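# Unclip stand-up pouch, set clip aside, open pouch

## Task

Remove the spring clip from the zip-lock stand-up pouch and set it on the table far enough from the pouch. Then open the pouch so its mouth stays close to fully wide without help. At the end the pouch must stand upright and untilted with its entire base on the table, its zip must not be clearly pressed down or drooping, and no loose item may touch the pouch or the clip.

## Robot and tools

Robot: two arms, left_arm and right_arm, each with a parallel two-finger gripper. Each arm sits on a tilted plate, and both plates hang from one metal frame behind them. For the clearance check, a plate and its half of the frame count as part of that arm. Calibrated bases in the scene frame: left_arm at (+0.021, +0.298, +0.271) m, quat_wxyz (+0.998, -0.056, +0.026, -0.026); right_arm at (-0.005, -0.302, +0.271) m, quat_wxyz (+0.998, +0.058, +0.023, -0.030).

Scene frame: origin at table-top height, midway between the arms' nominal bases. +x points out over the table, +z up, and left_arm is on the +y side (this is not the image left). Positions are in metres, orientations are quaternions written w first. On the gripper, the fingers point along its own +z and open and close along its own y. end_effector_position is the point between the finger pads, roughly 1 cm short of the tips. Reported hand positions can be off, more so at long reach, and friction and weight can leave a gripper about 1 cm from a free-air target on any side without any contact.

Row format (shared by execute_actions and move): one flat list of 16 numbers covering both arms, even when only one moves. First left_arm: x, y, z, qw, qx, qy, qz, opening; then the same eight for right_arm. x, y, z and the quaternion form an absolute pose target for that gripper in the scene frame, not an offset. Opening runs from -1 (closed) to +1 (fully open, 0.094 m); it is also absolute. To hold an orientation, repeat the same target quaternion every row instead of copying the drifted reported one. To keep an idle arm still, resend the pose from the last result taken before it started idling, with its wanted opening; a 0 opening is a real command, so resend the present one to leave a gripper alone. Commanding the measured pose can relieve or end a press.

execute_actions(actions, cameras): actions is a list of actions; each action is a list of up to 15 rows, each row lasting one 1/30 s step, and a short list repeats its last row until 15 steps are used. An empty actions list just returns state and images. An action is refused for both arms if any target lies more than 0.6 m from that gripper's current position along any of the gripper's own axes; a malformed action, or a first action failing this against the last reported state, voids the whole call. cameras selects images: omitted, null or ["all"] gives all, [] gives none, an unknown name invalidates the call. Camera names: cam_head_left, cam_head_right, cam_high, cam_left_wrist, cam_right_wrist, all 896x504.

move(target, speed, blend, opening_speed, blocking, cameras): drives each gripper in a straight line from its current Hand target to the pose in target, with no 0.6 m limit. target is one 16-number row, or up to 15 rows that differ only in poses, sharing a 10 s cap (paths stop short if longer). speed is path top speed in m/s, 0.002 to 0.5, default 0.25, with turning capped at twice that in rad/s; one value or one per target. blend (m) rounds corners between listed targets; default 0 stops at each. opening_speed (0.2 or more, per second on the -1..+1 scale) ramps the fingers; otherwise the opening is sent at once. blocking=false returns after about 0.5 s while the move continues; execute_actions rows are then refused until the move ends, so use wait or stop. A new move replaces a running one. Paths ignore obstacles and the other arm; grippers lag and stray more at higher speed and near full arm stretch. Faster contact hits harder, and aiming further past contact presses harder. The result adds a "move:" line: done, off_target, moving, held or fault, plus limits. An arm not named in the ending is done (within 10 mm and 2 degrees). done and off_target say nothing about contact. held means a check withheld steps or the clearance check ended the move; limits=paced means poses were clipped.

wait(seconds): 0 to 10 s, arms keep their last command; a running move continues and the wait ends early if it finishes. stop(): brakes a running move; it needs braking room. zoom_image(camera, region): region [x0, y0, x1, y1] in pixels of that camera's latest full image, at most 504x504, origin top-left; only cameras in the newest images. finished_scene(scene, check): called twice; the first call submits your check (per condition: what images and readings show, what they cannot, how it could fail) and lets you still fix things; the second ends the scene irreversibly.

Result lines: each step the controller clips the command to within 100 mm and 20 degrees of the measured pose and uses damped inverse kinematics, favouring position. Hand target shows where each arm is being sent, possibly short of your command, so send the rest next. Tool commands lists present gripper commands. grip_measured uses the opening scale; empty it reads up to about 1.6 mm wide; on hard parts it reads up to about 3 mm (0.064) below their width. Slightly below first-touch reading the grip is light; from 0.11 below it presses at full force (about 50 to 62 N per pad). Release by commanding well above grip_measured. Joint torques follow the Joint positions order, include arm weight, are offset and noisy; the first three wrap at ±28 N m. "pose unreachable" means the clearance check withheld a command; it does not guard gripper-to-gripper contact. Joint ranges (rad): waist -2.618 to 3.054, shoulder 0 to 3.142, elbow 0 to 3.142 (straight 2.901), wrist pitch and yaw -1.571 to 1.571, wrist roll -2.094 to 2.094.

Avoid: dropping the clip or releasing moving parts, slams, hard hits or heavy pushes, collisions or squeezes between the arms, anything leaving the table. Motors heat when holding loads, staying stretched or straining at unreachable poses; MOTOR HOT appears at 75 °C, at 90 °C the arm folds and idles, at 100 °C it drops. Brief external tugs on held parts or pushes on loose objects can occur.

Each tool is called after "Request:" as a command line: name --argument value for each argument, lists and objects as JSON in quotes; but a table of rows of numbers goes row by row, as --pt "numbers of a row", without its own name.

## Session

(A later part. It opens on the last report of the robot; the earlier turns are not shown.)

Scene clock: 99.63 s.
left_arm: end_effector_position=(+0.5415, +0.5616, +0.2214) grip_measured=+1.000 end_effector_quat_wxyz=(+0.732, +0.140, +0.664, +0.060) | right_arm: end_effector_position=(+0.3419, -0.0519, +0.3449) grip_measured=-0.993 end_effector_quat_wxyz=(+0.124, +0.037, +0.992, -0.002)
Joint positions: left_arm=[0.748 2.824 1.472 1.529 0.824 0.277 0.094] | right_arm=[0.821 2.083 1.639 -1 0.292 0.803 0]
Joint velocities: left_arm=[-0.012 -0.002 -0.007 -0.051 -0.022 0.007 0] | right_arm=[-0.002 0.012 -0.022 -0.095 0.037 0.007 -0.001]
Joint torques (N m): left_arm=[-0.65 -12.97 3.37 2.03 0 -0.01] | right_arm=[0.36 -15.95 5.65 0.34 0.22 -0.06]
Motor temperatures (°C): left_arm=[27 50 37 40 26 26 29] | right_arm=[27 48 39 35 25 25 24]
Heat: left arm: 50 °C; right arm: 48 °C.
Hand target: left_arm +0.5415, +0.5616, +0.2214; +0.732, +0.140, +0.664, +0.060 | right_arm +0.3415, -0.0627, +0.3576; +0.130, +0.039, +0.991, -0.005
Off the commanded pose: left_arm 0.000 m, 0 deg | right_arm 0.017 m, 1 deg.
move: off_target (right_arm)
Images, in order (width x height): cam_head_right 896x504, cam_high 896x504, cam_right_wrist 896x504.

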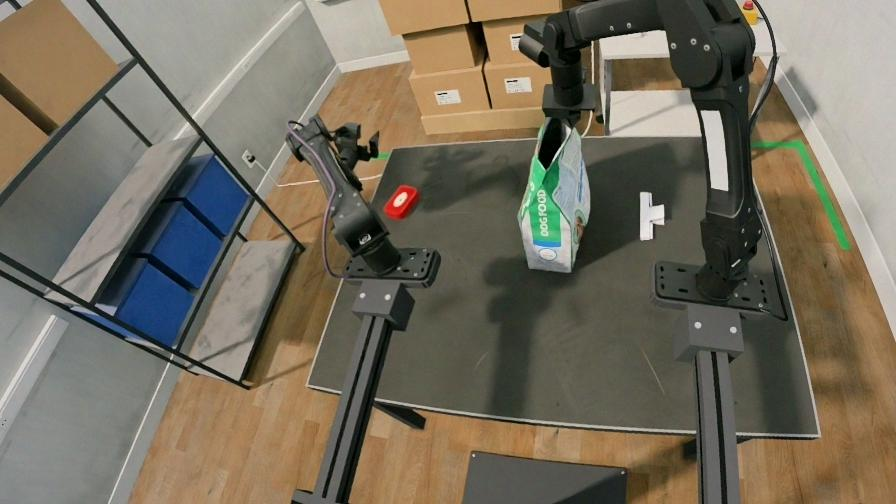

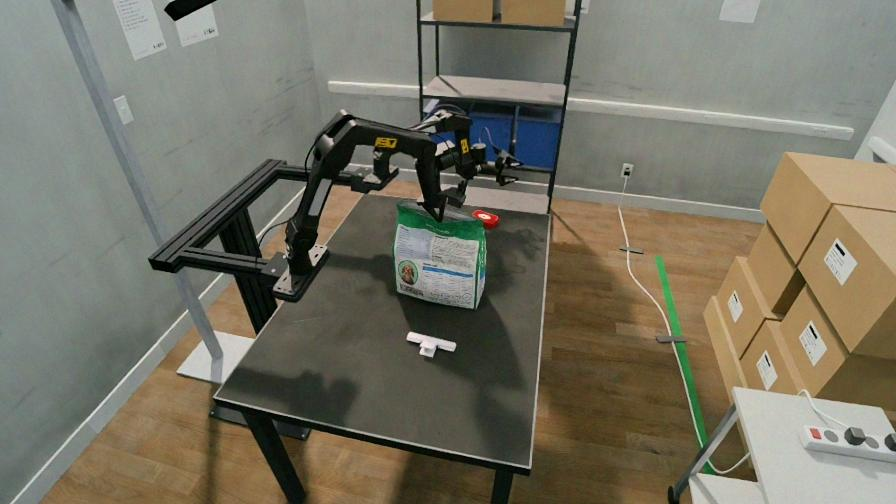

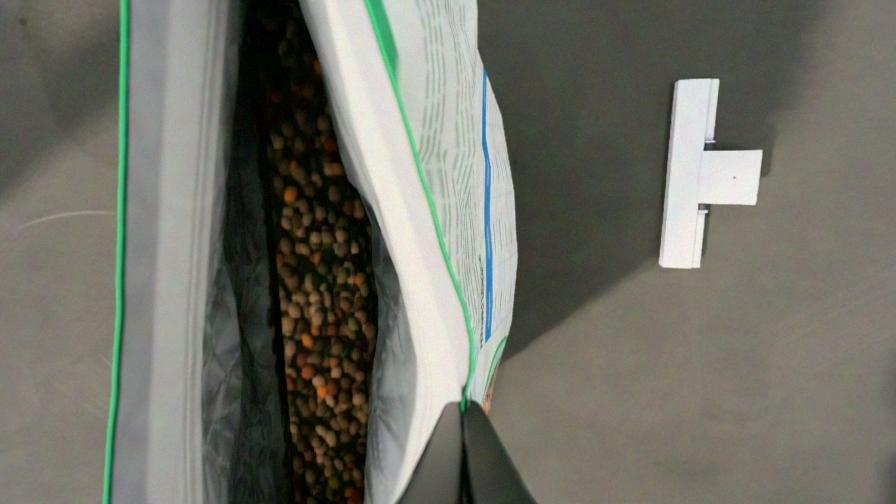

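Request:
move --target '[0.5415,0.5616,0.2214,0.732,0.14,0.664,0.06,1,0.341,-0.075,0.356,0.1304,0.039,0.9906,-0.0051,-1]' --speed 0.03 --cameras '["cam_head_right","cam_right_wrist","cam_high"]'

Request:
zoom_image --camera "cam_high" --region '[370, 120, 540, 320]'

Request:
zoom_image --camera "cam_head_right" --region '[490, 80, 640, 290]'

Scene clock: 100.80 s.
left_arm: end_effector_position=(+0.5415, +0.5616, +0.2214) grip_measured=+1.000 end_effector_quat_wxyz=(+0.732, +0.140, +0.664, +0.060) | right_arm: end_effector_position=(+0.3409, -0.0644, +0.3435) grip_measured=-0.993 end_effector_quat_wxyz=(+0.121, +0.036, +0.992, -0.002)
Joint positions: left_arm=[0.748 2.824 1.472 1.529 0.824 0.277 0.094] | right_arm=[0.798 2.048 1.587 -0.98 0.286 0.779 0]
Joint velocities: left_arm=[0.007 0.012 -0.007 -0.022 -0.051 0.037 0] | right_arm=[-0.007 0.002 -0.007 0.066 -0.007 -0.022 -0.001]
Joint torques (N m): left_arm=[-0.61 -12.96 3.38 2.03 0 0] | right_arm=[0.32 -15.47 5.71 0.41 0.24 -0.04]
Motor temperatures (°C): left_arm=[27 50 37 40 26 26 29] | right_arm=[27 48 39 35 25 25 24]
Heat: left arm: 50 °C; right arm: 48 °C.
Hand target: left_arm +0.5415, +0.5616, +0.2214; +0.732, +0.140, +0.664, +0.060 | right_arm +0.3414, -0.0748, +0.3556; +0.130, +0.039, +0.991, -0.005
Off the commanded pose: left_arm 0.000 m, 0 deg | right_arm 0.016 m, 1 deg.
move: off_target (right_arm)
Images, in order (width x height): cam_head_right 896x504, cam_high 896x504, cam_right_wrist 896x504.

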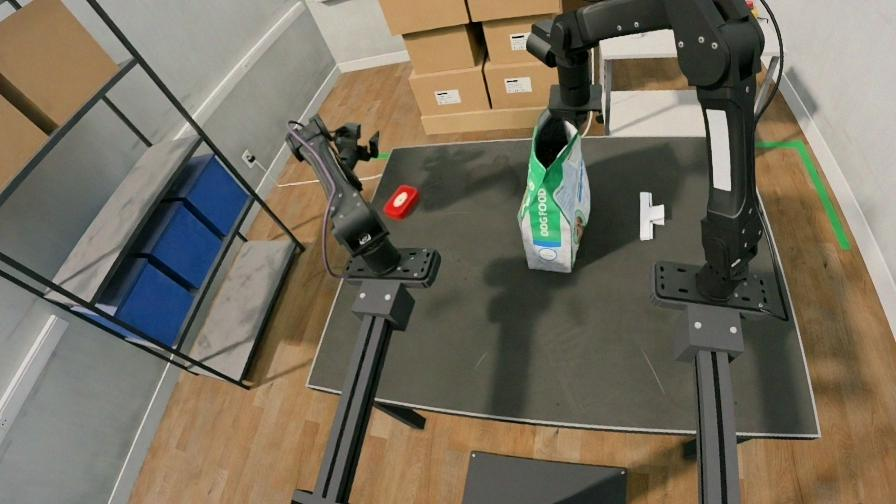

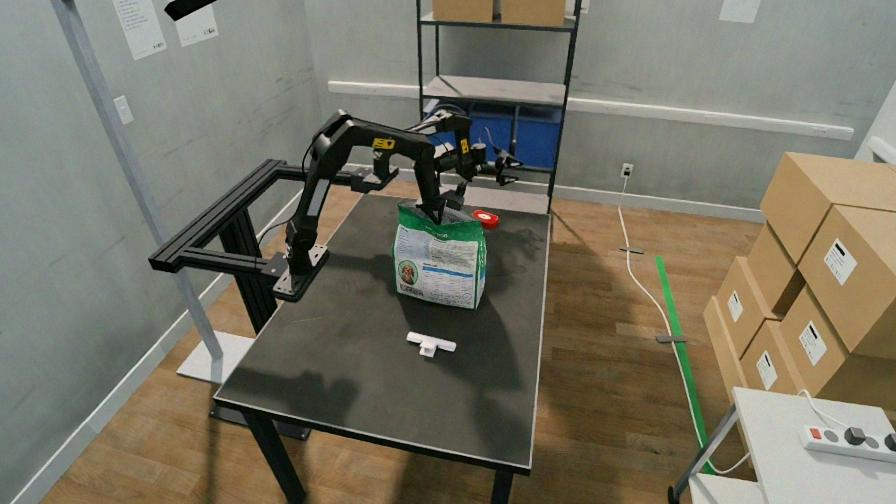

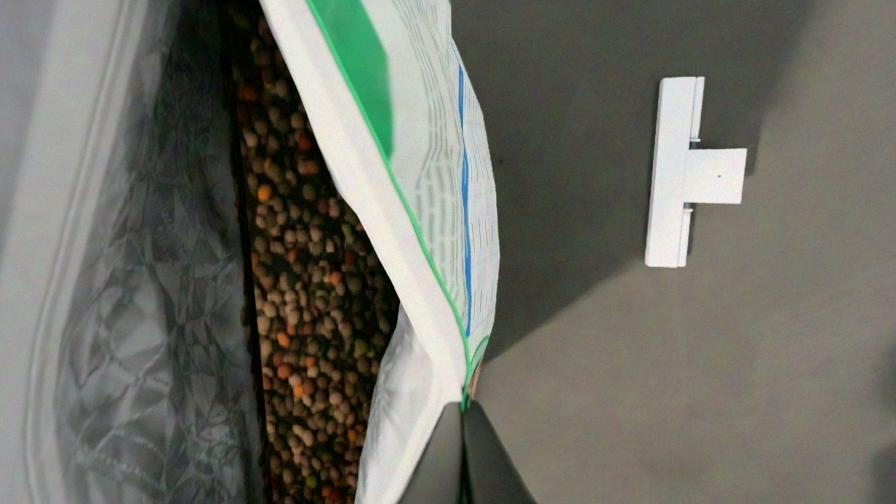

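Scaled by 2.520 from the camera's 896x504 image, which has a finer 1280x720 frame.

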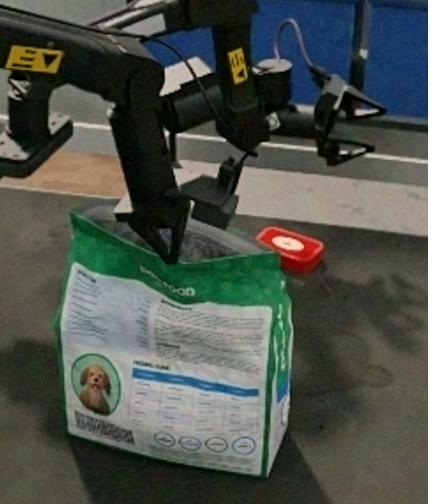

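Scaled by 2.400 from the camera's 896x504 image, which has a finer 1280x720 frame.

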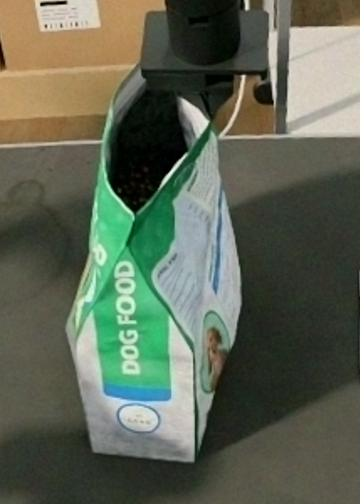

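Request:
move --target '[0.5415,0.5616,0.2214,0.732,0.14,0.664,0.06,1,0.341,-0.0718,0.350,0.1304,0.039,0.9906,-0.0051,-0.75]' --speed 0.03 --opening_speed 0.25 --cameras '["cam_head_right","cam_right_wrist","cam_high"]'

Request:
zoom_image --camera "cam_head_right" --region '[490, 80, 640, 290]'

Scene clock: 102.37 s.
left_arm: end_effector_position=(+0.5415, +0.5616, +0.2214) grip_measured=+1.000 end_effector_quat_wxyz=(+0.732, +0.140, +0.664, +0.060) | right_arm: end_effector_position=(+0.3400, -0.0649, +0.3413) grip_measured=-0.752 end_effector_quat_wxyz=(+0.121, +0.036, +0.992, -0.003)
Joint positions: left_arm=[0.748 2.824 1.472 1.529 0.824 0.277 0.094] | right_arm=[0.798 2.048 1.579 -0.974 0.286 0.778 0.012]
Joint velocities: left_arm=[0.002 0.007 -0.002 0.051 -0.022 -0.081 0] | right_arm=[-0.002 -0.007 0.012 -0.095 -0.037 0.022 0]
Joint torques (N m): left_arm=[-0.61 -12.97 3.37 2.02 0 0] | right_arm=[0.68 -14.48 5.68 0.55 0.25 0.01]
Motor temperatures (°C): left_arm=[27 51 37 40 26 26 29] | right_arm=[27 49 39 35 25 25 24]
Heat: left arm: 51 °C; right arm: 49 °C.
Hand target: left_arm +0.5415, +0.5616, +0.2214; +0.732, +0.140, +0.664, +0.060 | right_arm +0.3411, -0.0717, +0.3498; +0.130, +0.039, +0.991, -0.005
Off the commanded pose: left_arm 0.000 m, 0 deg | right_arm 0.011 m, 1 deg.
move: off_target (right_arm)
Images, in order (width x height): cam_head_right 896x504, cam_high 896x504, cam_right_wrist 896x504.

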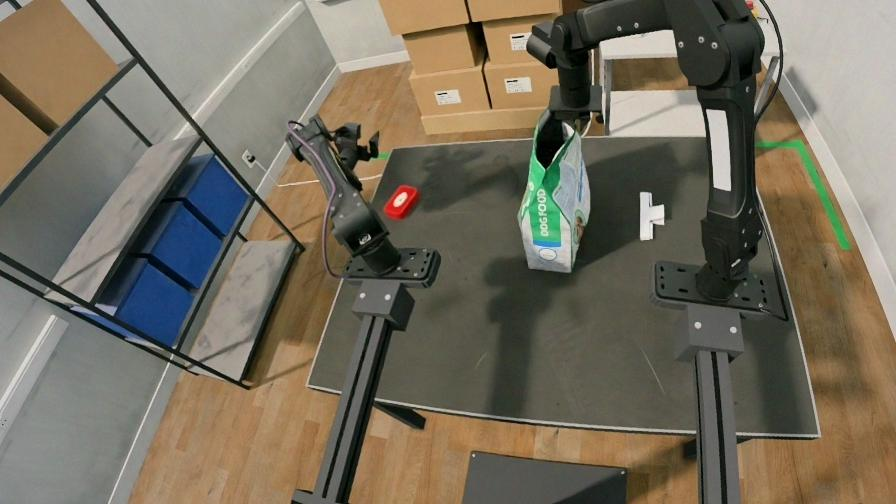

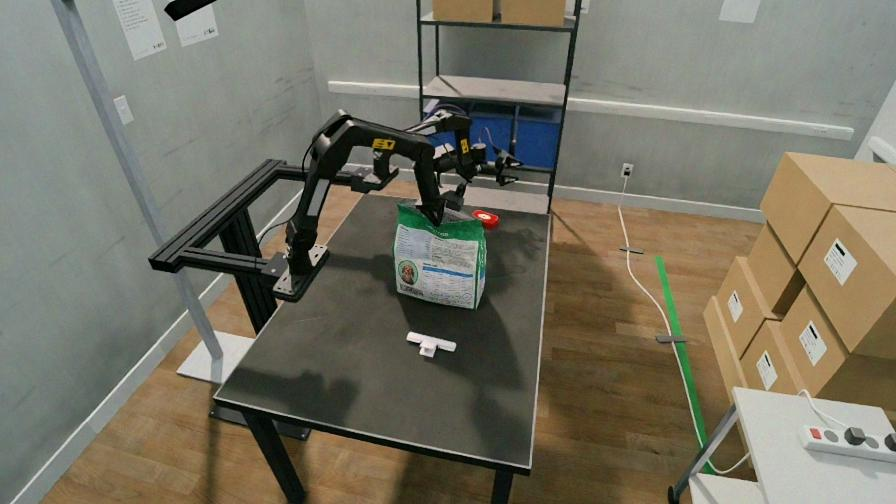

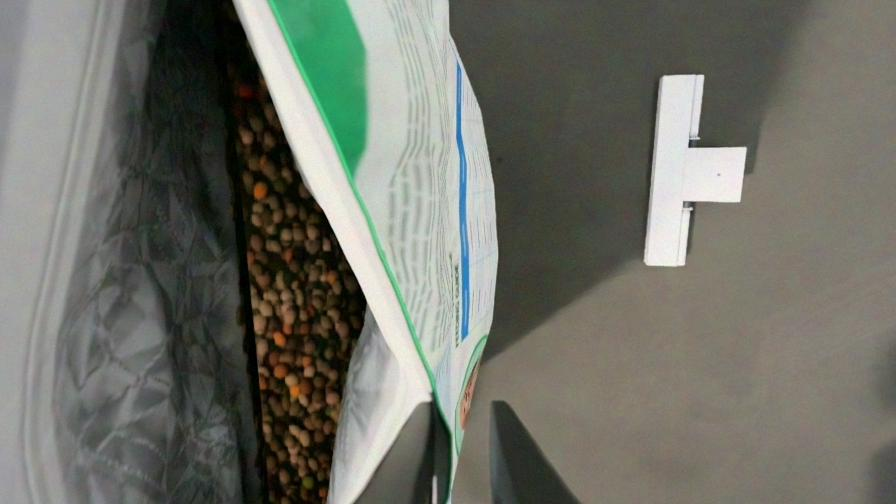

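Scaled by 2.400 from the camera's 896x504 image, which has a finer 1280x720 frame.

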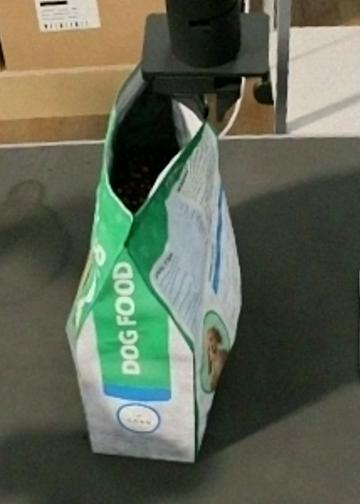

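Request:
move --target '[0.5415,0.5616,0.2214,0.732,0.14,0.664,0.06,1,0.341,-0.0718,0.350,0.1304,0.039,0.9906,-0.0051,-0.2]' --speed 0.03 --opening_speed 0.25 --cameras '["cam_head_right","cam_right_wrist","cam_high"]'

Request:
zoom_image --camera "cam_head_right" --region '[490, 80, 640, 290]'

Request:
zoom_image --camera "cam_high" --region '[370, 120, 540, 320]'

Scene clock: 105.07 s.
left_arm: end_effector_position=(+0.5415, +0.5616, +0.2214) grip_measured=+1.000 end_effector_quat_wxyz=(+0.732, +0.140, +0.664, +0.060) | right_arm: end_effector_position=(+0.3400, -0.0649, +0.3413) grip_measured=-0.202 end_effector_quat_wxyz=(+0.121, +0.036, +0.992, -0.003)
Joint positions: left_arm=[0.748 2.824 1.472 1.529 0.824 0.277 0.094] | right_arm=[0.798 2.048 1.579 -0.974 0.286 0.778 0.037]
Joint velocities: left_arm=[0.002 0.007 0.002 0.022 -0.022 0.051 0] | right_arm=[-0.012 0.002 0.007 0.095 -0.007 -0.095 0]
Joint torques (N m): left_arm=[-0.61 -12.97 3.38 2.02 0 0] | right_arm=[0.68 -14.48 5.68 0.55 0.25 0.01]
Motor temperatures (°C): left_arm=[27 51 37 40 26 26 29] | right_arm=[27 51 39 35 25 25 24]
Heat: left arm: 51 °C; right arm: 51 °C.
Hand target: left_arm +0.5415, +0.5616, +0.2214; +0.732, +0.140, +0.664, +0.060 | right_arm +0.3411, -0.0717, +0.3498; +0.130, +0.039, +0.991, -0.005
Off the commanded pose: left_arm 0.000 m, 0 deg | right_arm 0.011 m, 1 deg.
move: off_target (right_arm)
Images, in order (width x height): cam_head_right 896x504, cam_high 896x504, cam_right_wrist 896x504.

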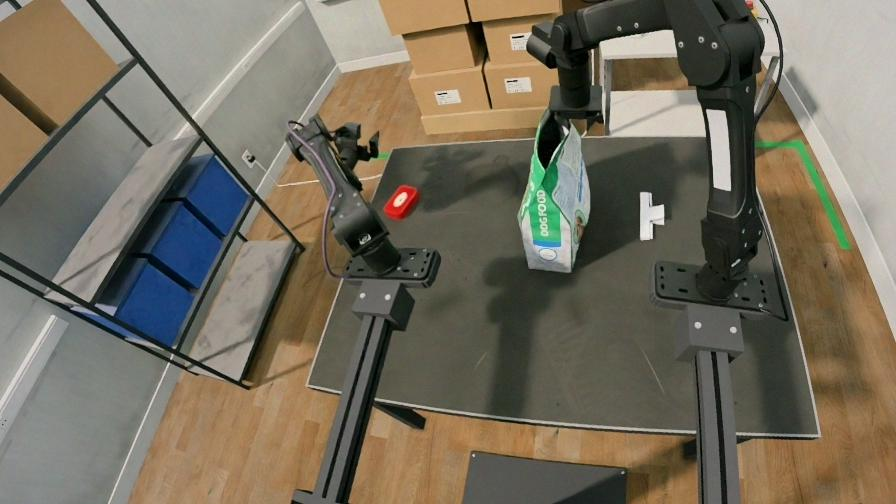

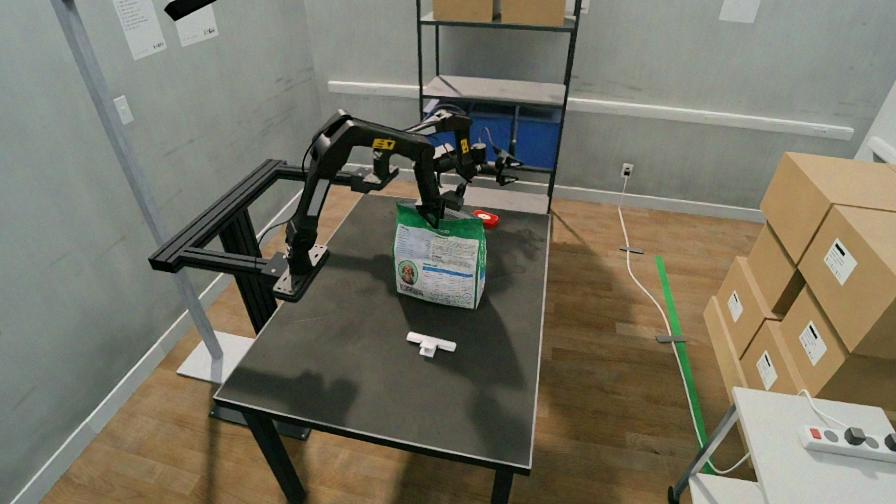

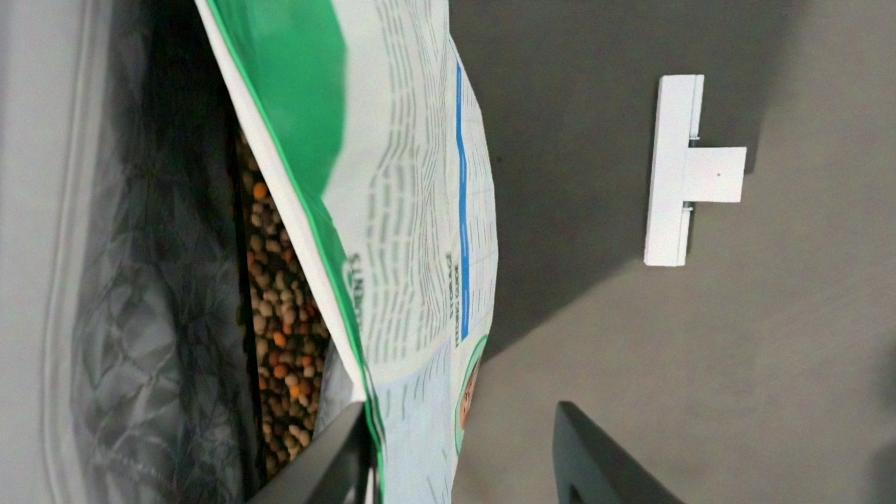

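Scaled by 2.400 from the camera's 896x504 image, which has a finer 1280x720 frame.

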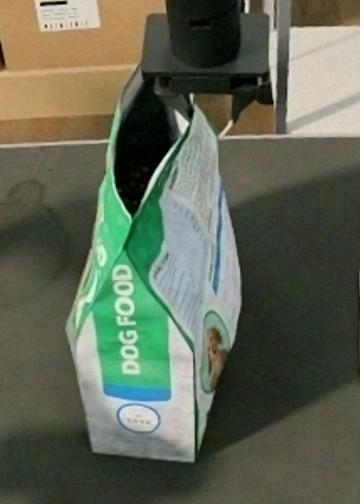

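Scaled by 2.520 from the camera's 896x504 image, which has a finer 1280x720 frame.

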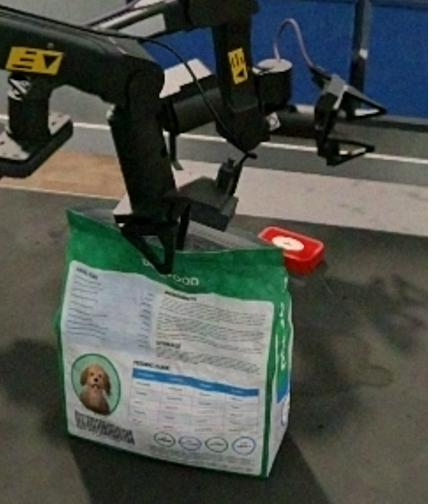

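Request:
move --target '[0.5415,0.5616,0.2214,0.732,0.14,0.664,0.06,1,0.341,-0.0718,0.350,0.1304,0.039,0.9906,-0.0051,0.3]' --speed 0.03 --opening_speed 0.25 --cameras '["cam_head_right","cam_right_wrist","cam_high"]'

Request:
zoom_image --camera "cam_head_right" --region '[490, 80, 640, 290]'

Request:
zoom_image --camera "cam_high" --region '[370, 120, 540, 320]'

Scene clock: 107.57 s.
left_arm: end_effector_position=(+0.5415, +0.5616, +0.2214) grip_measured=+1.000 end_effector_quat_wxyz=(+0.732, +0.140, +0.664, +0.060) | right_arm: end_effector_position=(+0.3400, -0.0649, +0.3413) grip_measured=+0.298 end_effector_quat_wxyz=(+0.121, +0.036, +0.992, -0.003)
Joint positions: left_arm=[0.748 2.824 1.472 1.529 0.824 0.277 0.094] | right_arm=[0.798 2.048 1.579 -0.974 0.286 0.778 0.061]
Joint velocities: left_arm=[-0.027 -0.022 0.007 0.037 -0.022 0.051 0] | right_arm=[0.007 0.002 0.012 -0.037 -0.007 -0.051 0.001]
Joint torques (N m): left_arm=[-0.59 -12.94 3.38 2.03 0 -0.01] | right_arm=[0.68 -14.5 5.68 0.55 0.24 0.01]
Motor temperatures (°C): left_arm=[27 51 37 40 26 26 29] | right_arm=[27 52 39 34 25 25 24]
Heat: left arm: 51 °C; right arm: 52 °C.
Hand target: left_arm +0.5415, +0.5616, +0.2214; +0.732, +0.140, +0.664, +0.060 | right_arm +0.3411, -0.0717, +0.3498; +0.130, +0.039, +0.991, -0.005
Off the commanded pose: left_arm 0.000 m, 0 deg | right_arm 0.011 m, 1 deg.
move: off_target (right_arm)
Images, in order (width x height): cam_head_right 896x504, cam_high 896x504, cam_right_wrist 896x504.

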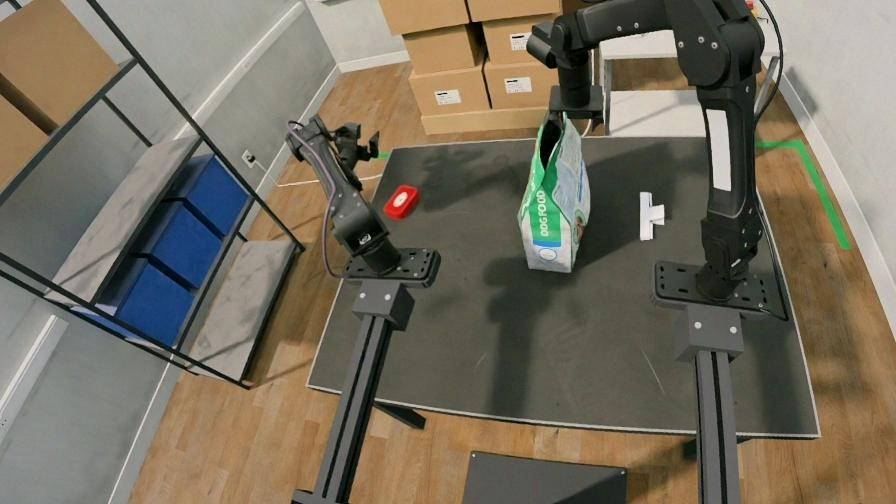

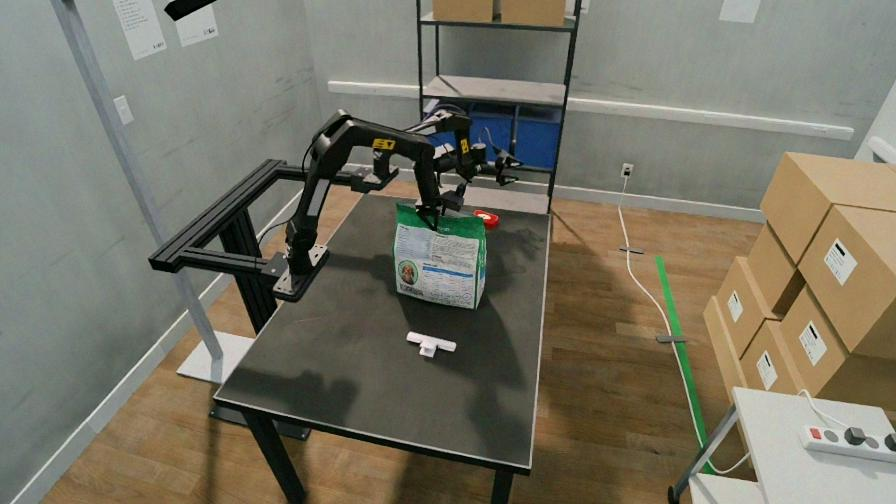

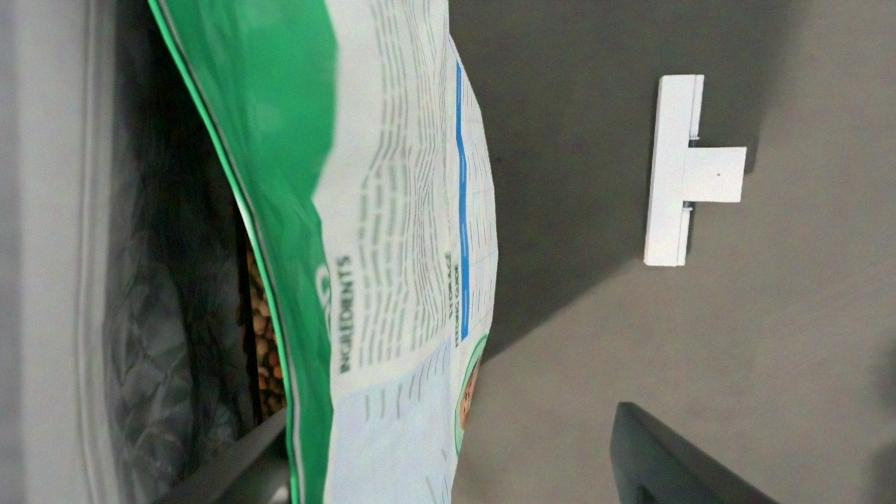

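Scaled by 2.400 from the camera's 896x504 image, which has a finer 1280x720 frame.

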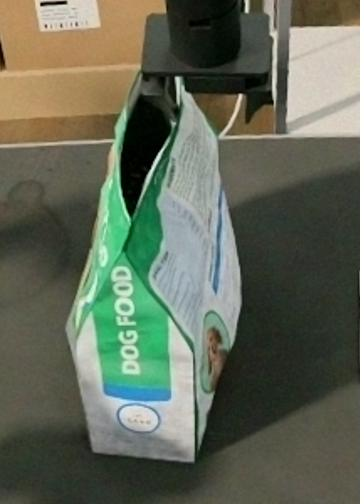

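Scaled by 2.520 from the camera's 896x504 image, which has a finer 1280x720 frame.

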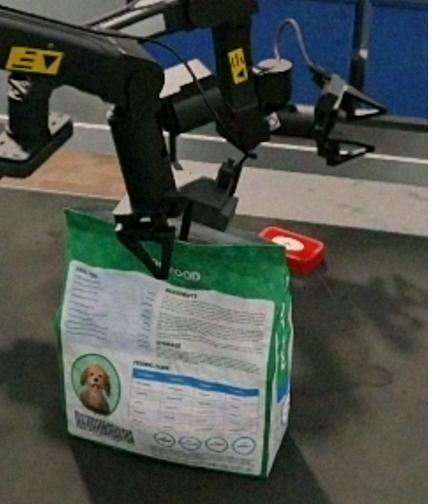

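Request:
move --target '[0.5415,0.5616,0.2214,0.732,0.14,0.664,0.06,1,0.341,-0.0718,0.350,0.1304,0.039,0.9906,-0.0051,-1]' --speed 0.03 --opening_speed 0.6 --cameras '[]'

Request:
move --target '[0.5415,0.5616,0.2214,0.732,0.14,0.664,0.06,1,0.341,-0.092,0.353,0.1304,0.039,0.9906,-0.0051,-1]' --speed 0.03 --cameras '["cam_head_right","cam_right_wrist","cam_high"]'

Request:
zoom_image --camera "cam_head_right" --region '[490, 80, 640, 290]'

Request:
zoom_image --camera "cam_high" --region '[370, 120, 540, 320]'

Scene clock: 110.40 s.
left_arm: end_effector_position=(+0.5415, +0.5616, +0.2214) grip_measured=+1.000 end_effector_quat_wxyz=(+0.732, +0.140, +0.664, +0.060) | right_arm: end_effector_position=(+0.3415, -0.0636, +0.3416) grip_measured=-0.994 end_effector_quat_wxyz=(+0.123, +0.036, +0.992, +0.000)
Joint positions: left_arm=[0.748 2.824 1.472 1.529 0.824 0.277 0.094] | right_arm=[0.798 2.048 1.579 -0.966 0.286 0.778 0]
Joint velocities: left_arm=[-0.002 0.002 -0.012 -0.022 -0.081 -0.007 0] | right_arm=[0.007 0.007 -0.012 0.037 -0.007 -0.066 0]
Joint torques (N m): left_arm=[-0.62 -12.97 3.37 2.02 -0.01 0] | right_arm=[0.69 -14.48 5.7 0.47 0.24 0.01]
Motor temperatures (°C): left_arm=[27 51 37 40 26 26 29] | right_arm=[27 53 38 34 25 25 24]
Heat: left arm: 51 °C; right arm: 53 °C.
Hand target: left_arm +0.5415, +0.5616, +0.2214; +0.732, +0.140, +0.664, +0.060 | right_arm +0.3412, -0.0717, +0.3498; +0.130, +0.039, +0.991, -0.005
Off the commanded pose: left_arm 0.000 m, 0 deg | right_arm 0.012 m, 1 deg.
move: off_target (right_arm)
No camera images: "cameras" was empty.

Scene clock: 111.50 s.
left_arm: end_effector_position=(+0.5415, +0.5616, +0.2214) grip_measured=+1.000 end_effector_quat_wxyz=(+0.732, +0.140, +0.664, +0.060) | right_arm: end_effector_position=(+0.3406, -0.0809, +0.3414) grip_measured=-0.994 end_effector_quat_wxyz=(+0.120, +0.036, +0.992, +0.000)
Joint positions: left_arm=[0.748 2.824 1.472 1.529 0.824 0.277 0.094] | right_arm=[0.764 2.002 1.52 -0.948 0.276 0.742 0]
Joint velocities: left_arm=[0.002 0.002 0.002 -0.051 -0.051 0.007 0] | right_arm=[-0.002 -0.007 -0.002 -0.022 0.022 0.037 0.001]
Joint torques (N m): left_arm=[-0.61 -12.97 3.44 2.03 0.01 -0.01] | right_arm=[0.25 -14.9 5.68 0.45 0.29 -0.04]
Motor temperatures (°C): left_arm=[27 51 36 40 26 26 29] | right_arm=[27 53 38 34 25 25 24]
Heat: left arm: 51 °C; right arm: 53 °C.
Hand target: left_arm +0.5415, +0.5616, +0.2214; +0.732, +0.140, +0.664, +0.060 | right_arm +0.3415, -0.0919, +0.3526; +0.130, +0.039, +0.991, -0.005
Off the commanded pose: left_arm 0.000 m, 0 deg | right_arm 0.016 m, 1 deg.
move: off_target (right_arm)
Images, in order (width x height): cam_head_right 896x504, cam_high 896x504, cam_right_wrist 896x504.

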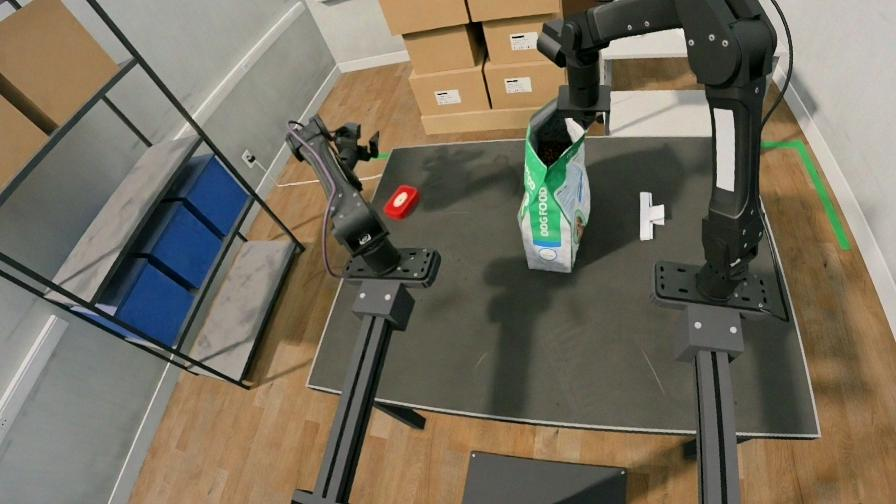

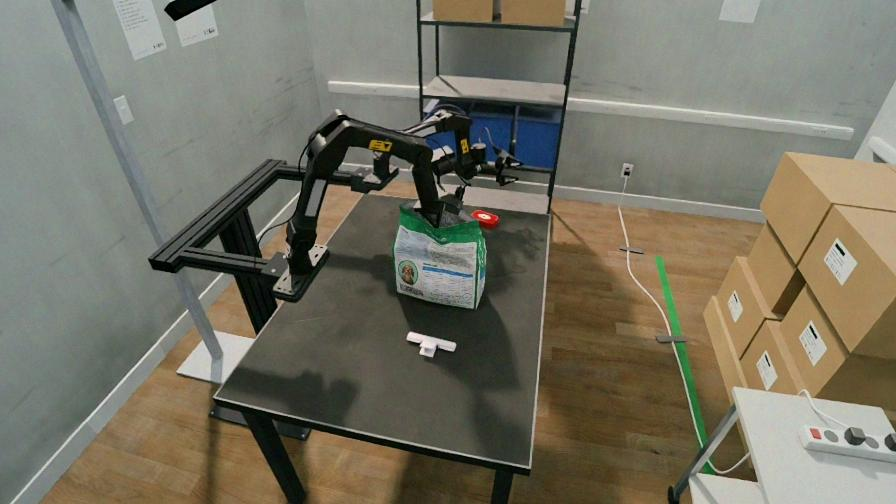

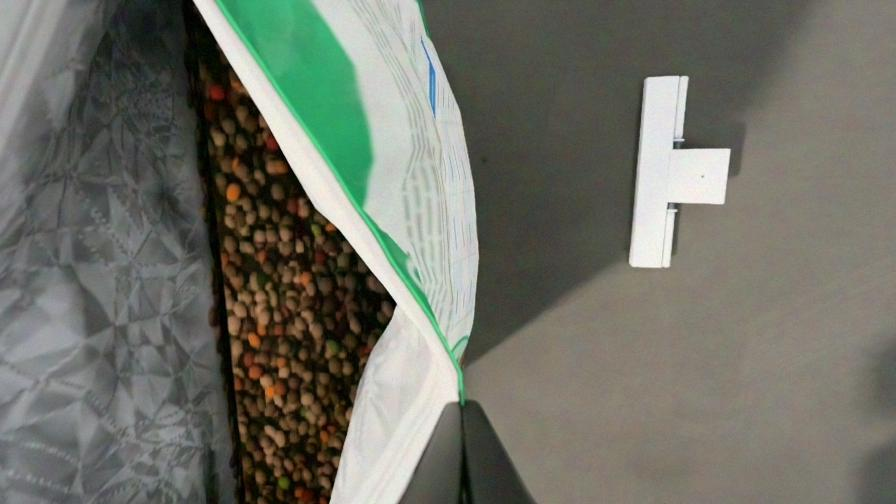

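Scaled by 2.400 from the camera's 896x504 image, which has a finer 1280x720 frame.

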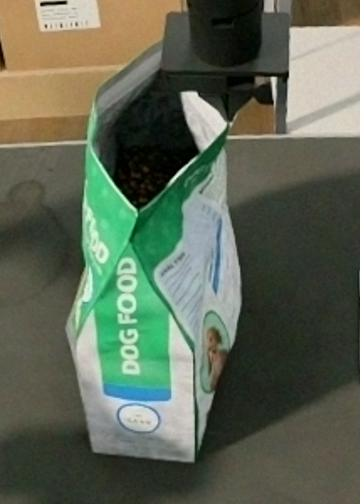

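Scaled by 2.520 from the camera's 896x504 image, which has a finer 1280x720 frame.

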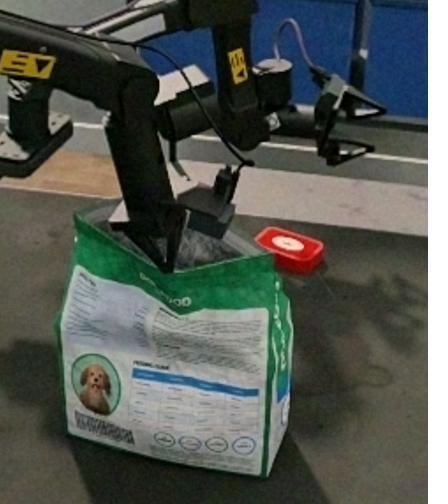

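Request:
move --target '[0.5415,0.5616,0.2214,0.732,0.14,0.664,0.06,1,0.341,-0.106,0.351,0.1304,0.039,0.9906,-0.0051,-1]' --speed 0.03 --cameras '["cam_head_right","cam_right_wrist","cam_high"]'

Request:
zoom_image --camera "cam_head_right" --region '[490, 80, 640, 290]'

Request:
zoom_image --camera "cam_high" --region '[370, 120, 540, 320]'

Scene clock: 112.73 s.
left_arm: end_effector_position=(+0.5415, +0.5616, +0.2214) grip_measured=+1.000 end_effector_quat_wxyz=(+0.732, +0.140, +0.664, +0.060) | right_arm: end_effector_position=(+0.3402, -0.0968, +0.3404) grip_measured=-0.994 end_effector_quat_wxyz=(+0.119, +0.036, +0.992, -0.003)
Joint positions: left_arm=[0.748 2.824 1.472 1.529 0.824 0.277 0.094] | right_arm=[0.734 1.964 1.469 -0.931 0.275 0.712 0]
Joint velocities: left_arm=[0.002 0.002 0.002 0.022 -0.022 0.007 0] | right_arm=[-0.007 -0.012 -0.007 0.022 0.037 -0.007 0.001]
Joint torques (N m): left_arm=[-0.61 -12.96 3.37 2.03 0.01 0] | right_arm=[0.28 -14.35 5.64 0.53 0.25 -0.02]
Motor temperatures (°C): left_arm=[27 51 36 40 26 26 29] | right_arm=[27 53 38 34 25 25 24]
Heat: left arm: 51 °C; right arm: 53 °C.
Hand target: left_arm +0.5415, +0.5616, +0.2214; +0.732, +0.140, +0.664, +0.060 | right_arm +0.3413, -0.1059, +0.3506; +0.130, +0.039, +0.991, -0.005
Off the commanded pose: left_arm 0.000 m, 0 deg | right_arm 0.014 m, 1 deg.
move: off_target (right_arm)
Images, in order (width x height): cam_head_right 896x504, cam_high 896x504, cam_right_wrist 896x504.

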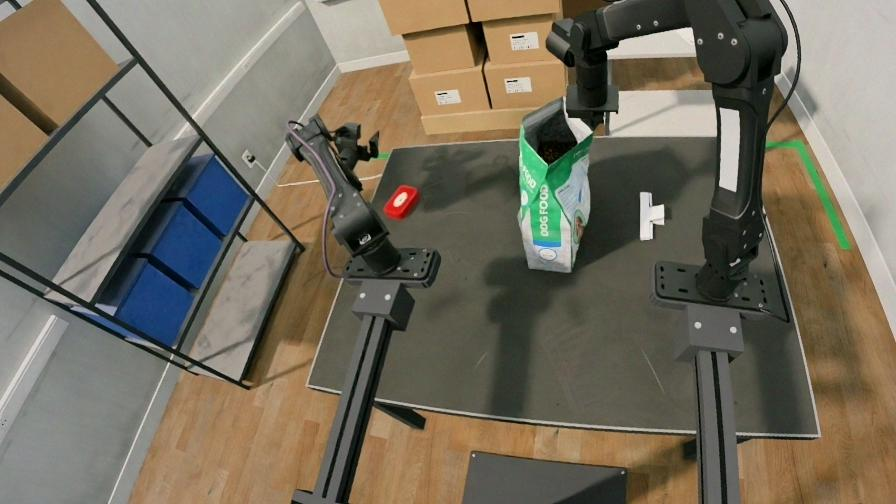

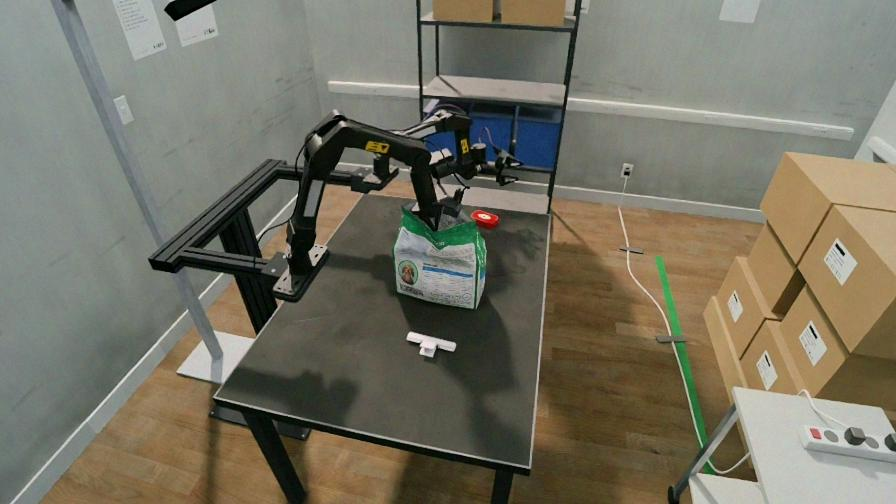

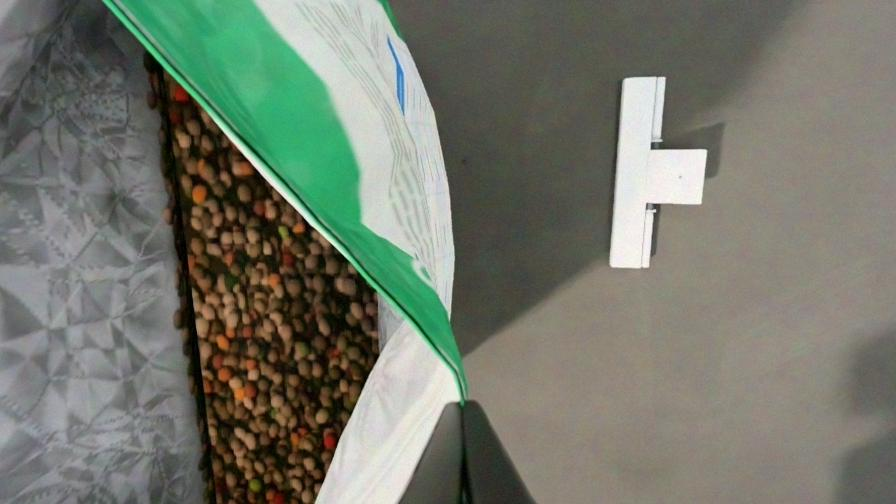

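Scaled by 2.400 from the camera's 896x504 image, which has a finer 1280x720 frame.

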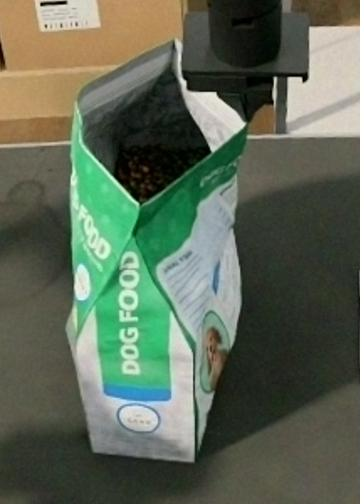

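Scaled by 2.520 from the camera's 896x504 image, which has a finer 1280x720 frame.

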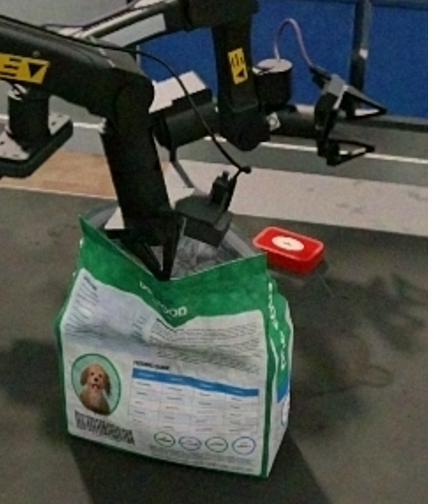

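Request:
move --target '[0.5415,0.5616,0.2214,0.732,0.14,0.664,0.06,1,0.341,-0.103,0.347,0.1304,0.039,0.9906,-0.0051,-0.4]' --speed 0.03 --opening_speed 0.3 --cameras '["cam_head_right","cam_right_wrist","cam_high"]'

Request:
zoom_image --camera "cam_head_right" --region '[490, 80, 640, 290]'

Request:
zoom_image --camera "cam_high" --region '[370, 120, 540, 320]'

Scene clock: 115.20 s.
left_arm: end_effector_position=(+0.5415, +0.5616, +0.2214) grip_measured=+1.000 end_effector_quat_wxyz=(+0.732, +0.140, +0.664, +0.060) | right_arm: end_effector_position=(+0.3400, -0.0968, +0.3394) grip_measured=-0.402 end_effector_quat_wxyz=(+0.119, +0.036, +0.992, -0.003)
Joint positions: left_arm=[0.748 2.824 1.472 1.529 0.824 0.277 0.094] | right_arm=[0.734 1.964 1.465 -0.926 0.275 0.712 0.028]
Joint velocities: left_arm=[-0.002 -0.007 0.002 -0.022 -0.037 0.007 0] | right_arm=[0.017 -0.017 -0.012 0.037 -0.037 -0.051 0]
Joint torques (N m): left_arm=[-0.62 -12.93 3.4 2.03 0.01 0.01] | right_arm=[0.68 -13.48 5.68 0.61 0.25 0.02]
Motor temperatures (°C): left_arm=[27 51 36 40 26 26 29] | right_arm=[27 54 38 34 25 25 24]
Heat: left arm: 51 °C; right arm: 54 °C.
Hand target: left_arm +0.5415, +0.5616, +0.2214; +0.732, +0.140, +0.664, +0.060 | right_arm +0.3411, -0.1029, +0.3469; +0.130, +0.039, +0.991, -0.005
Off the commanded pose: left_arm 0.000 m, 0 deg | right_arm 0.010 m, 1 deg.
move: done
Images, in order (width x height): cam_head_right 896x504, cam_high 896x504, cam_right_wrist 896x504.

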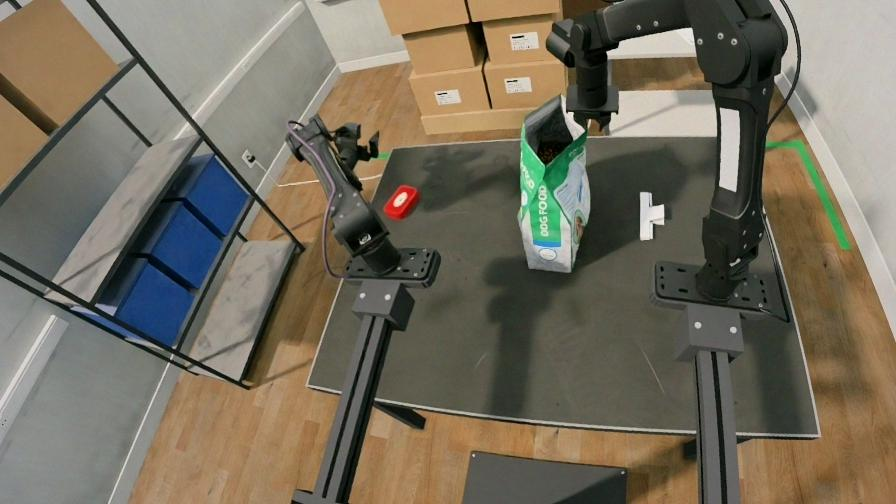

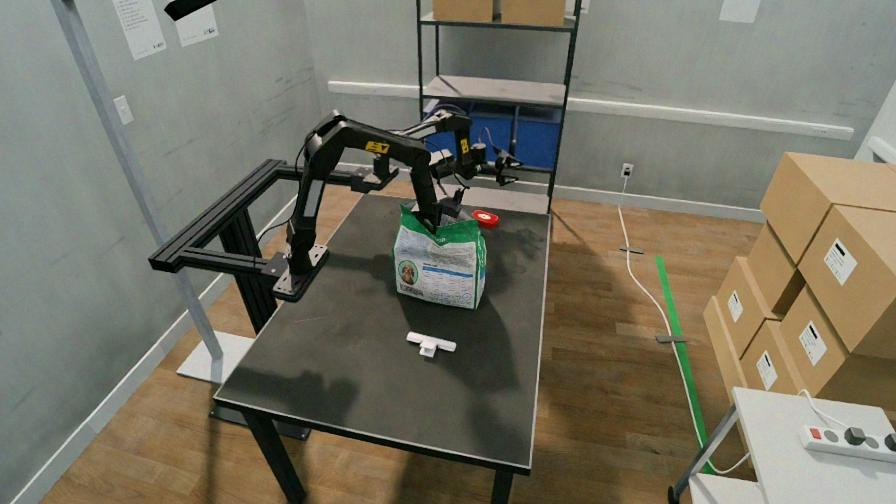

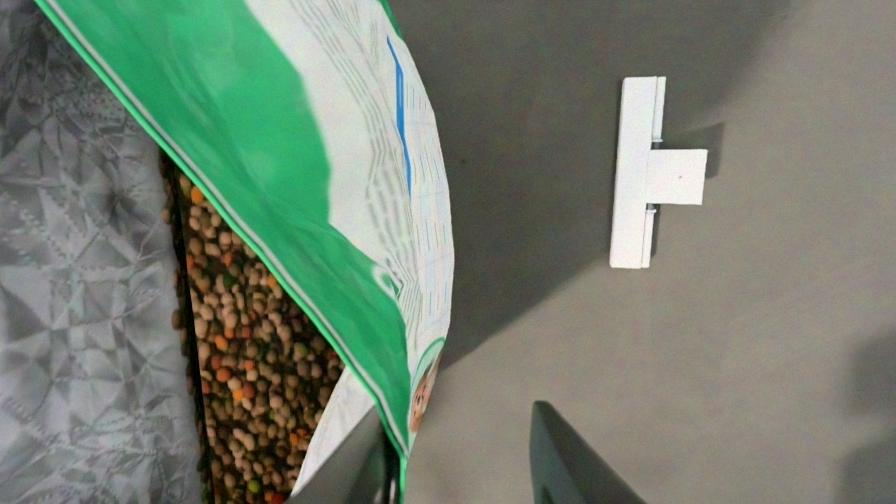

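Scaled by 2.400 from the camera's 896x504 image, which has a finer 1280x720 frame.

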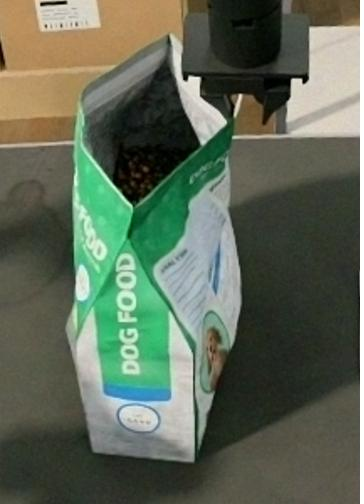

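Scaled by 2.520 from the camera's 896x504 image, which has a finer 1280x720 frame.

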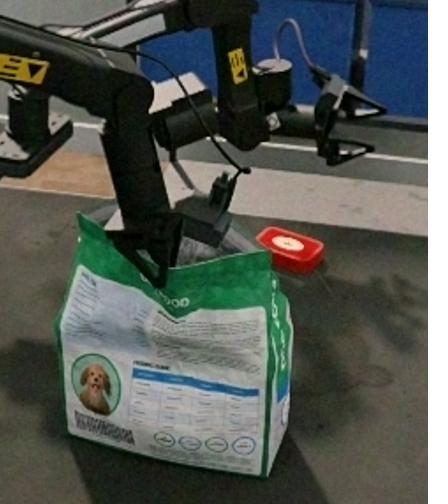

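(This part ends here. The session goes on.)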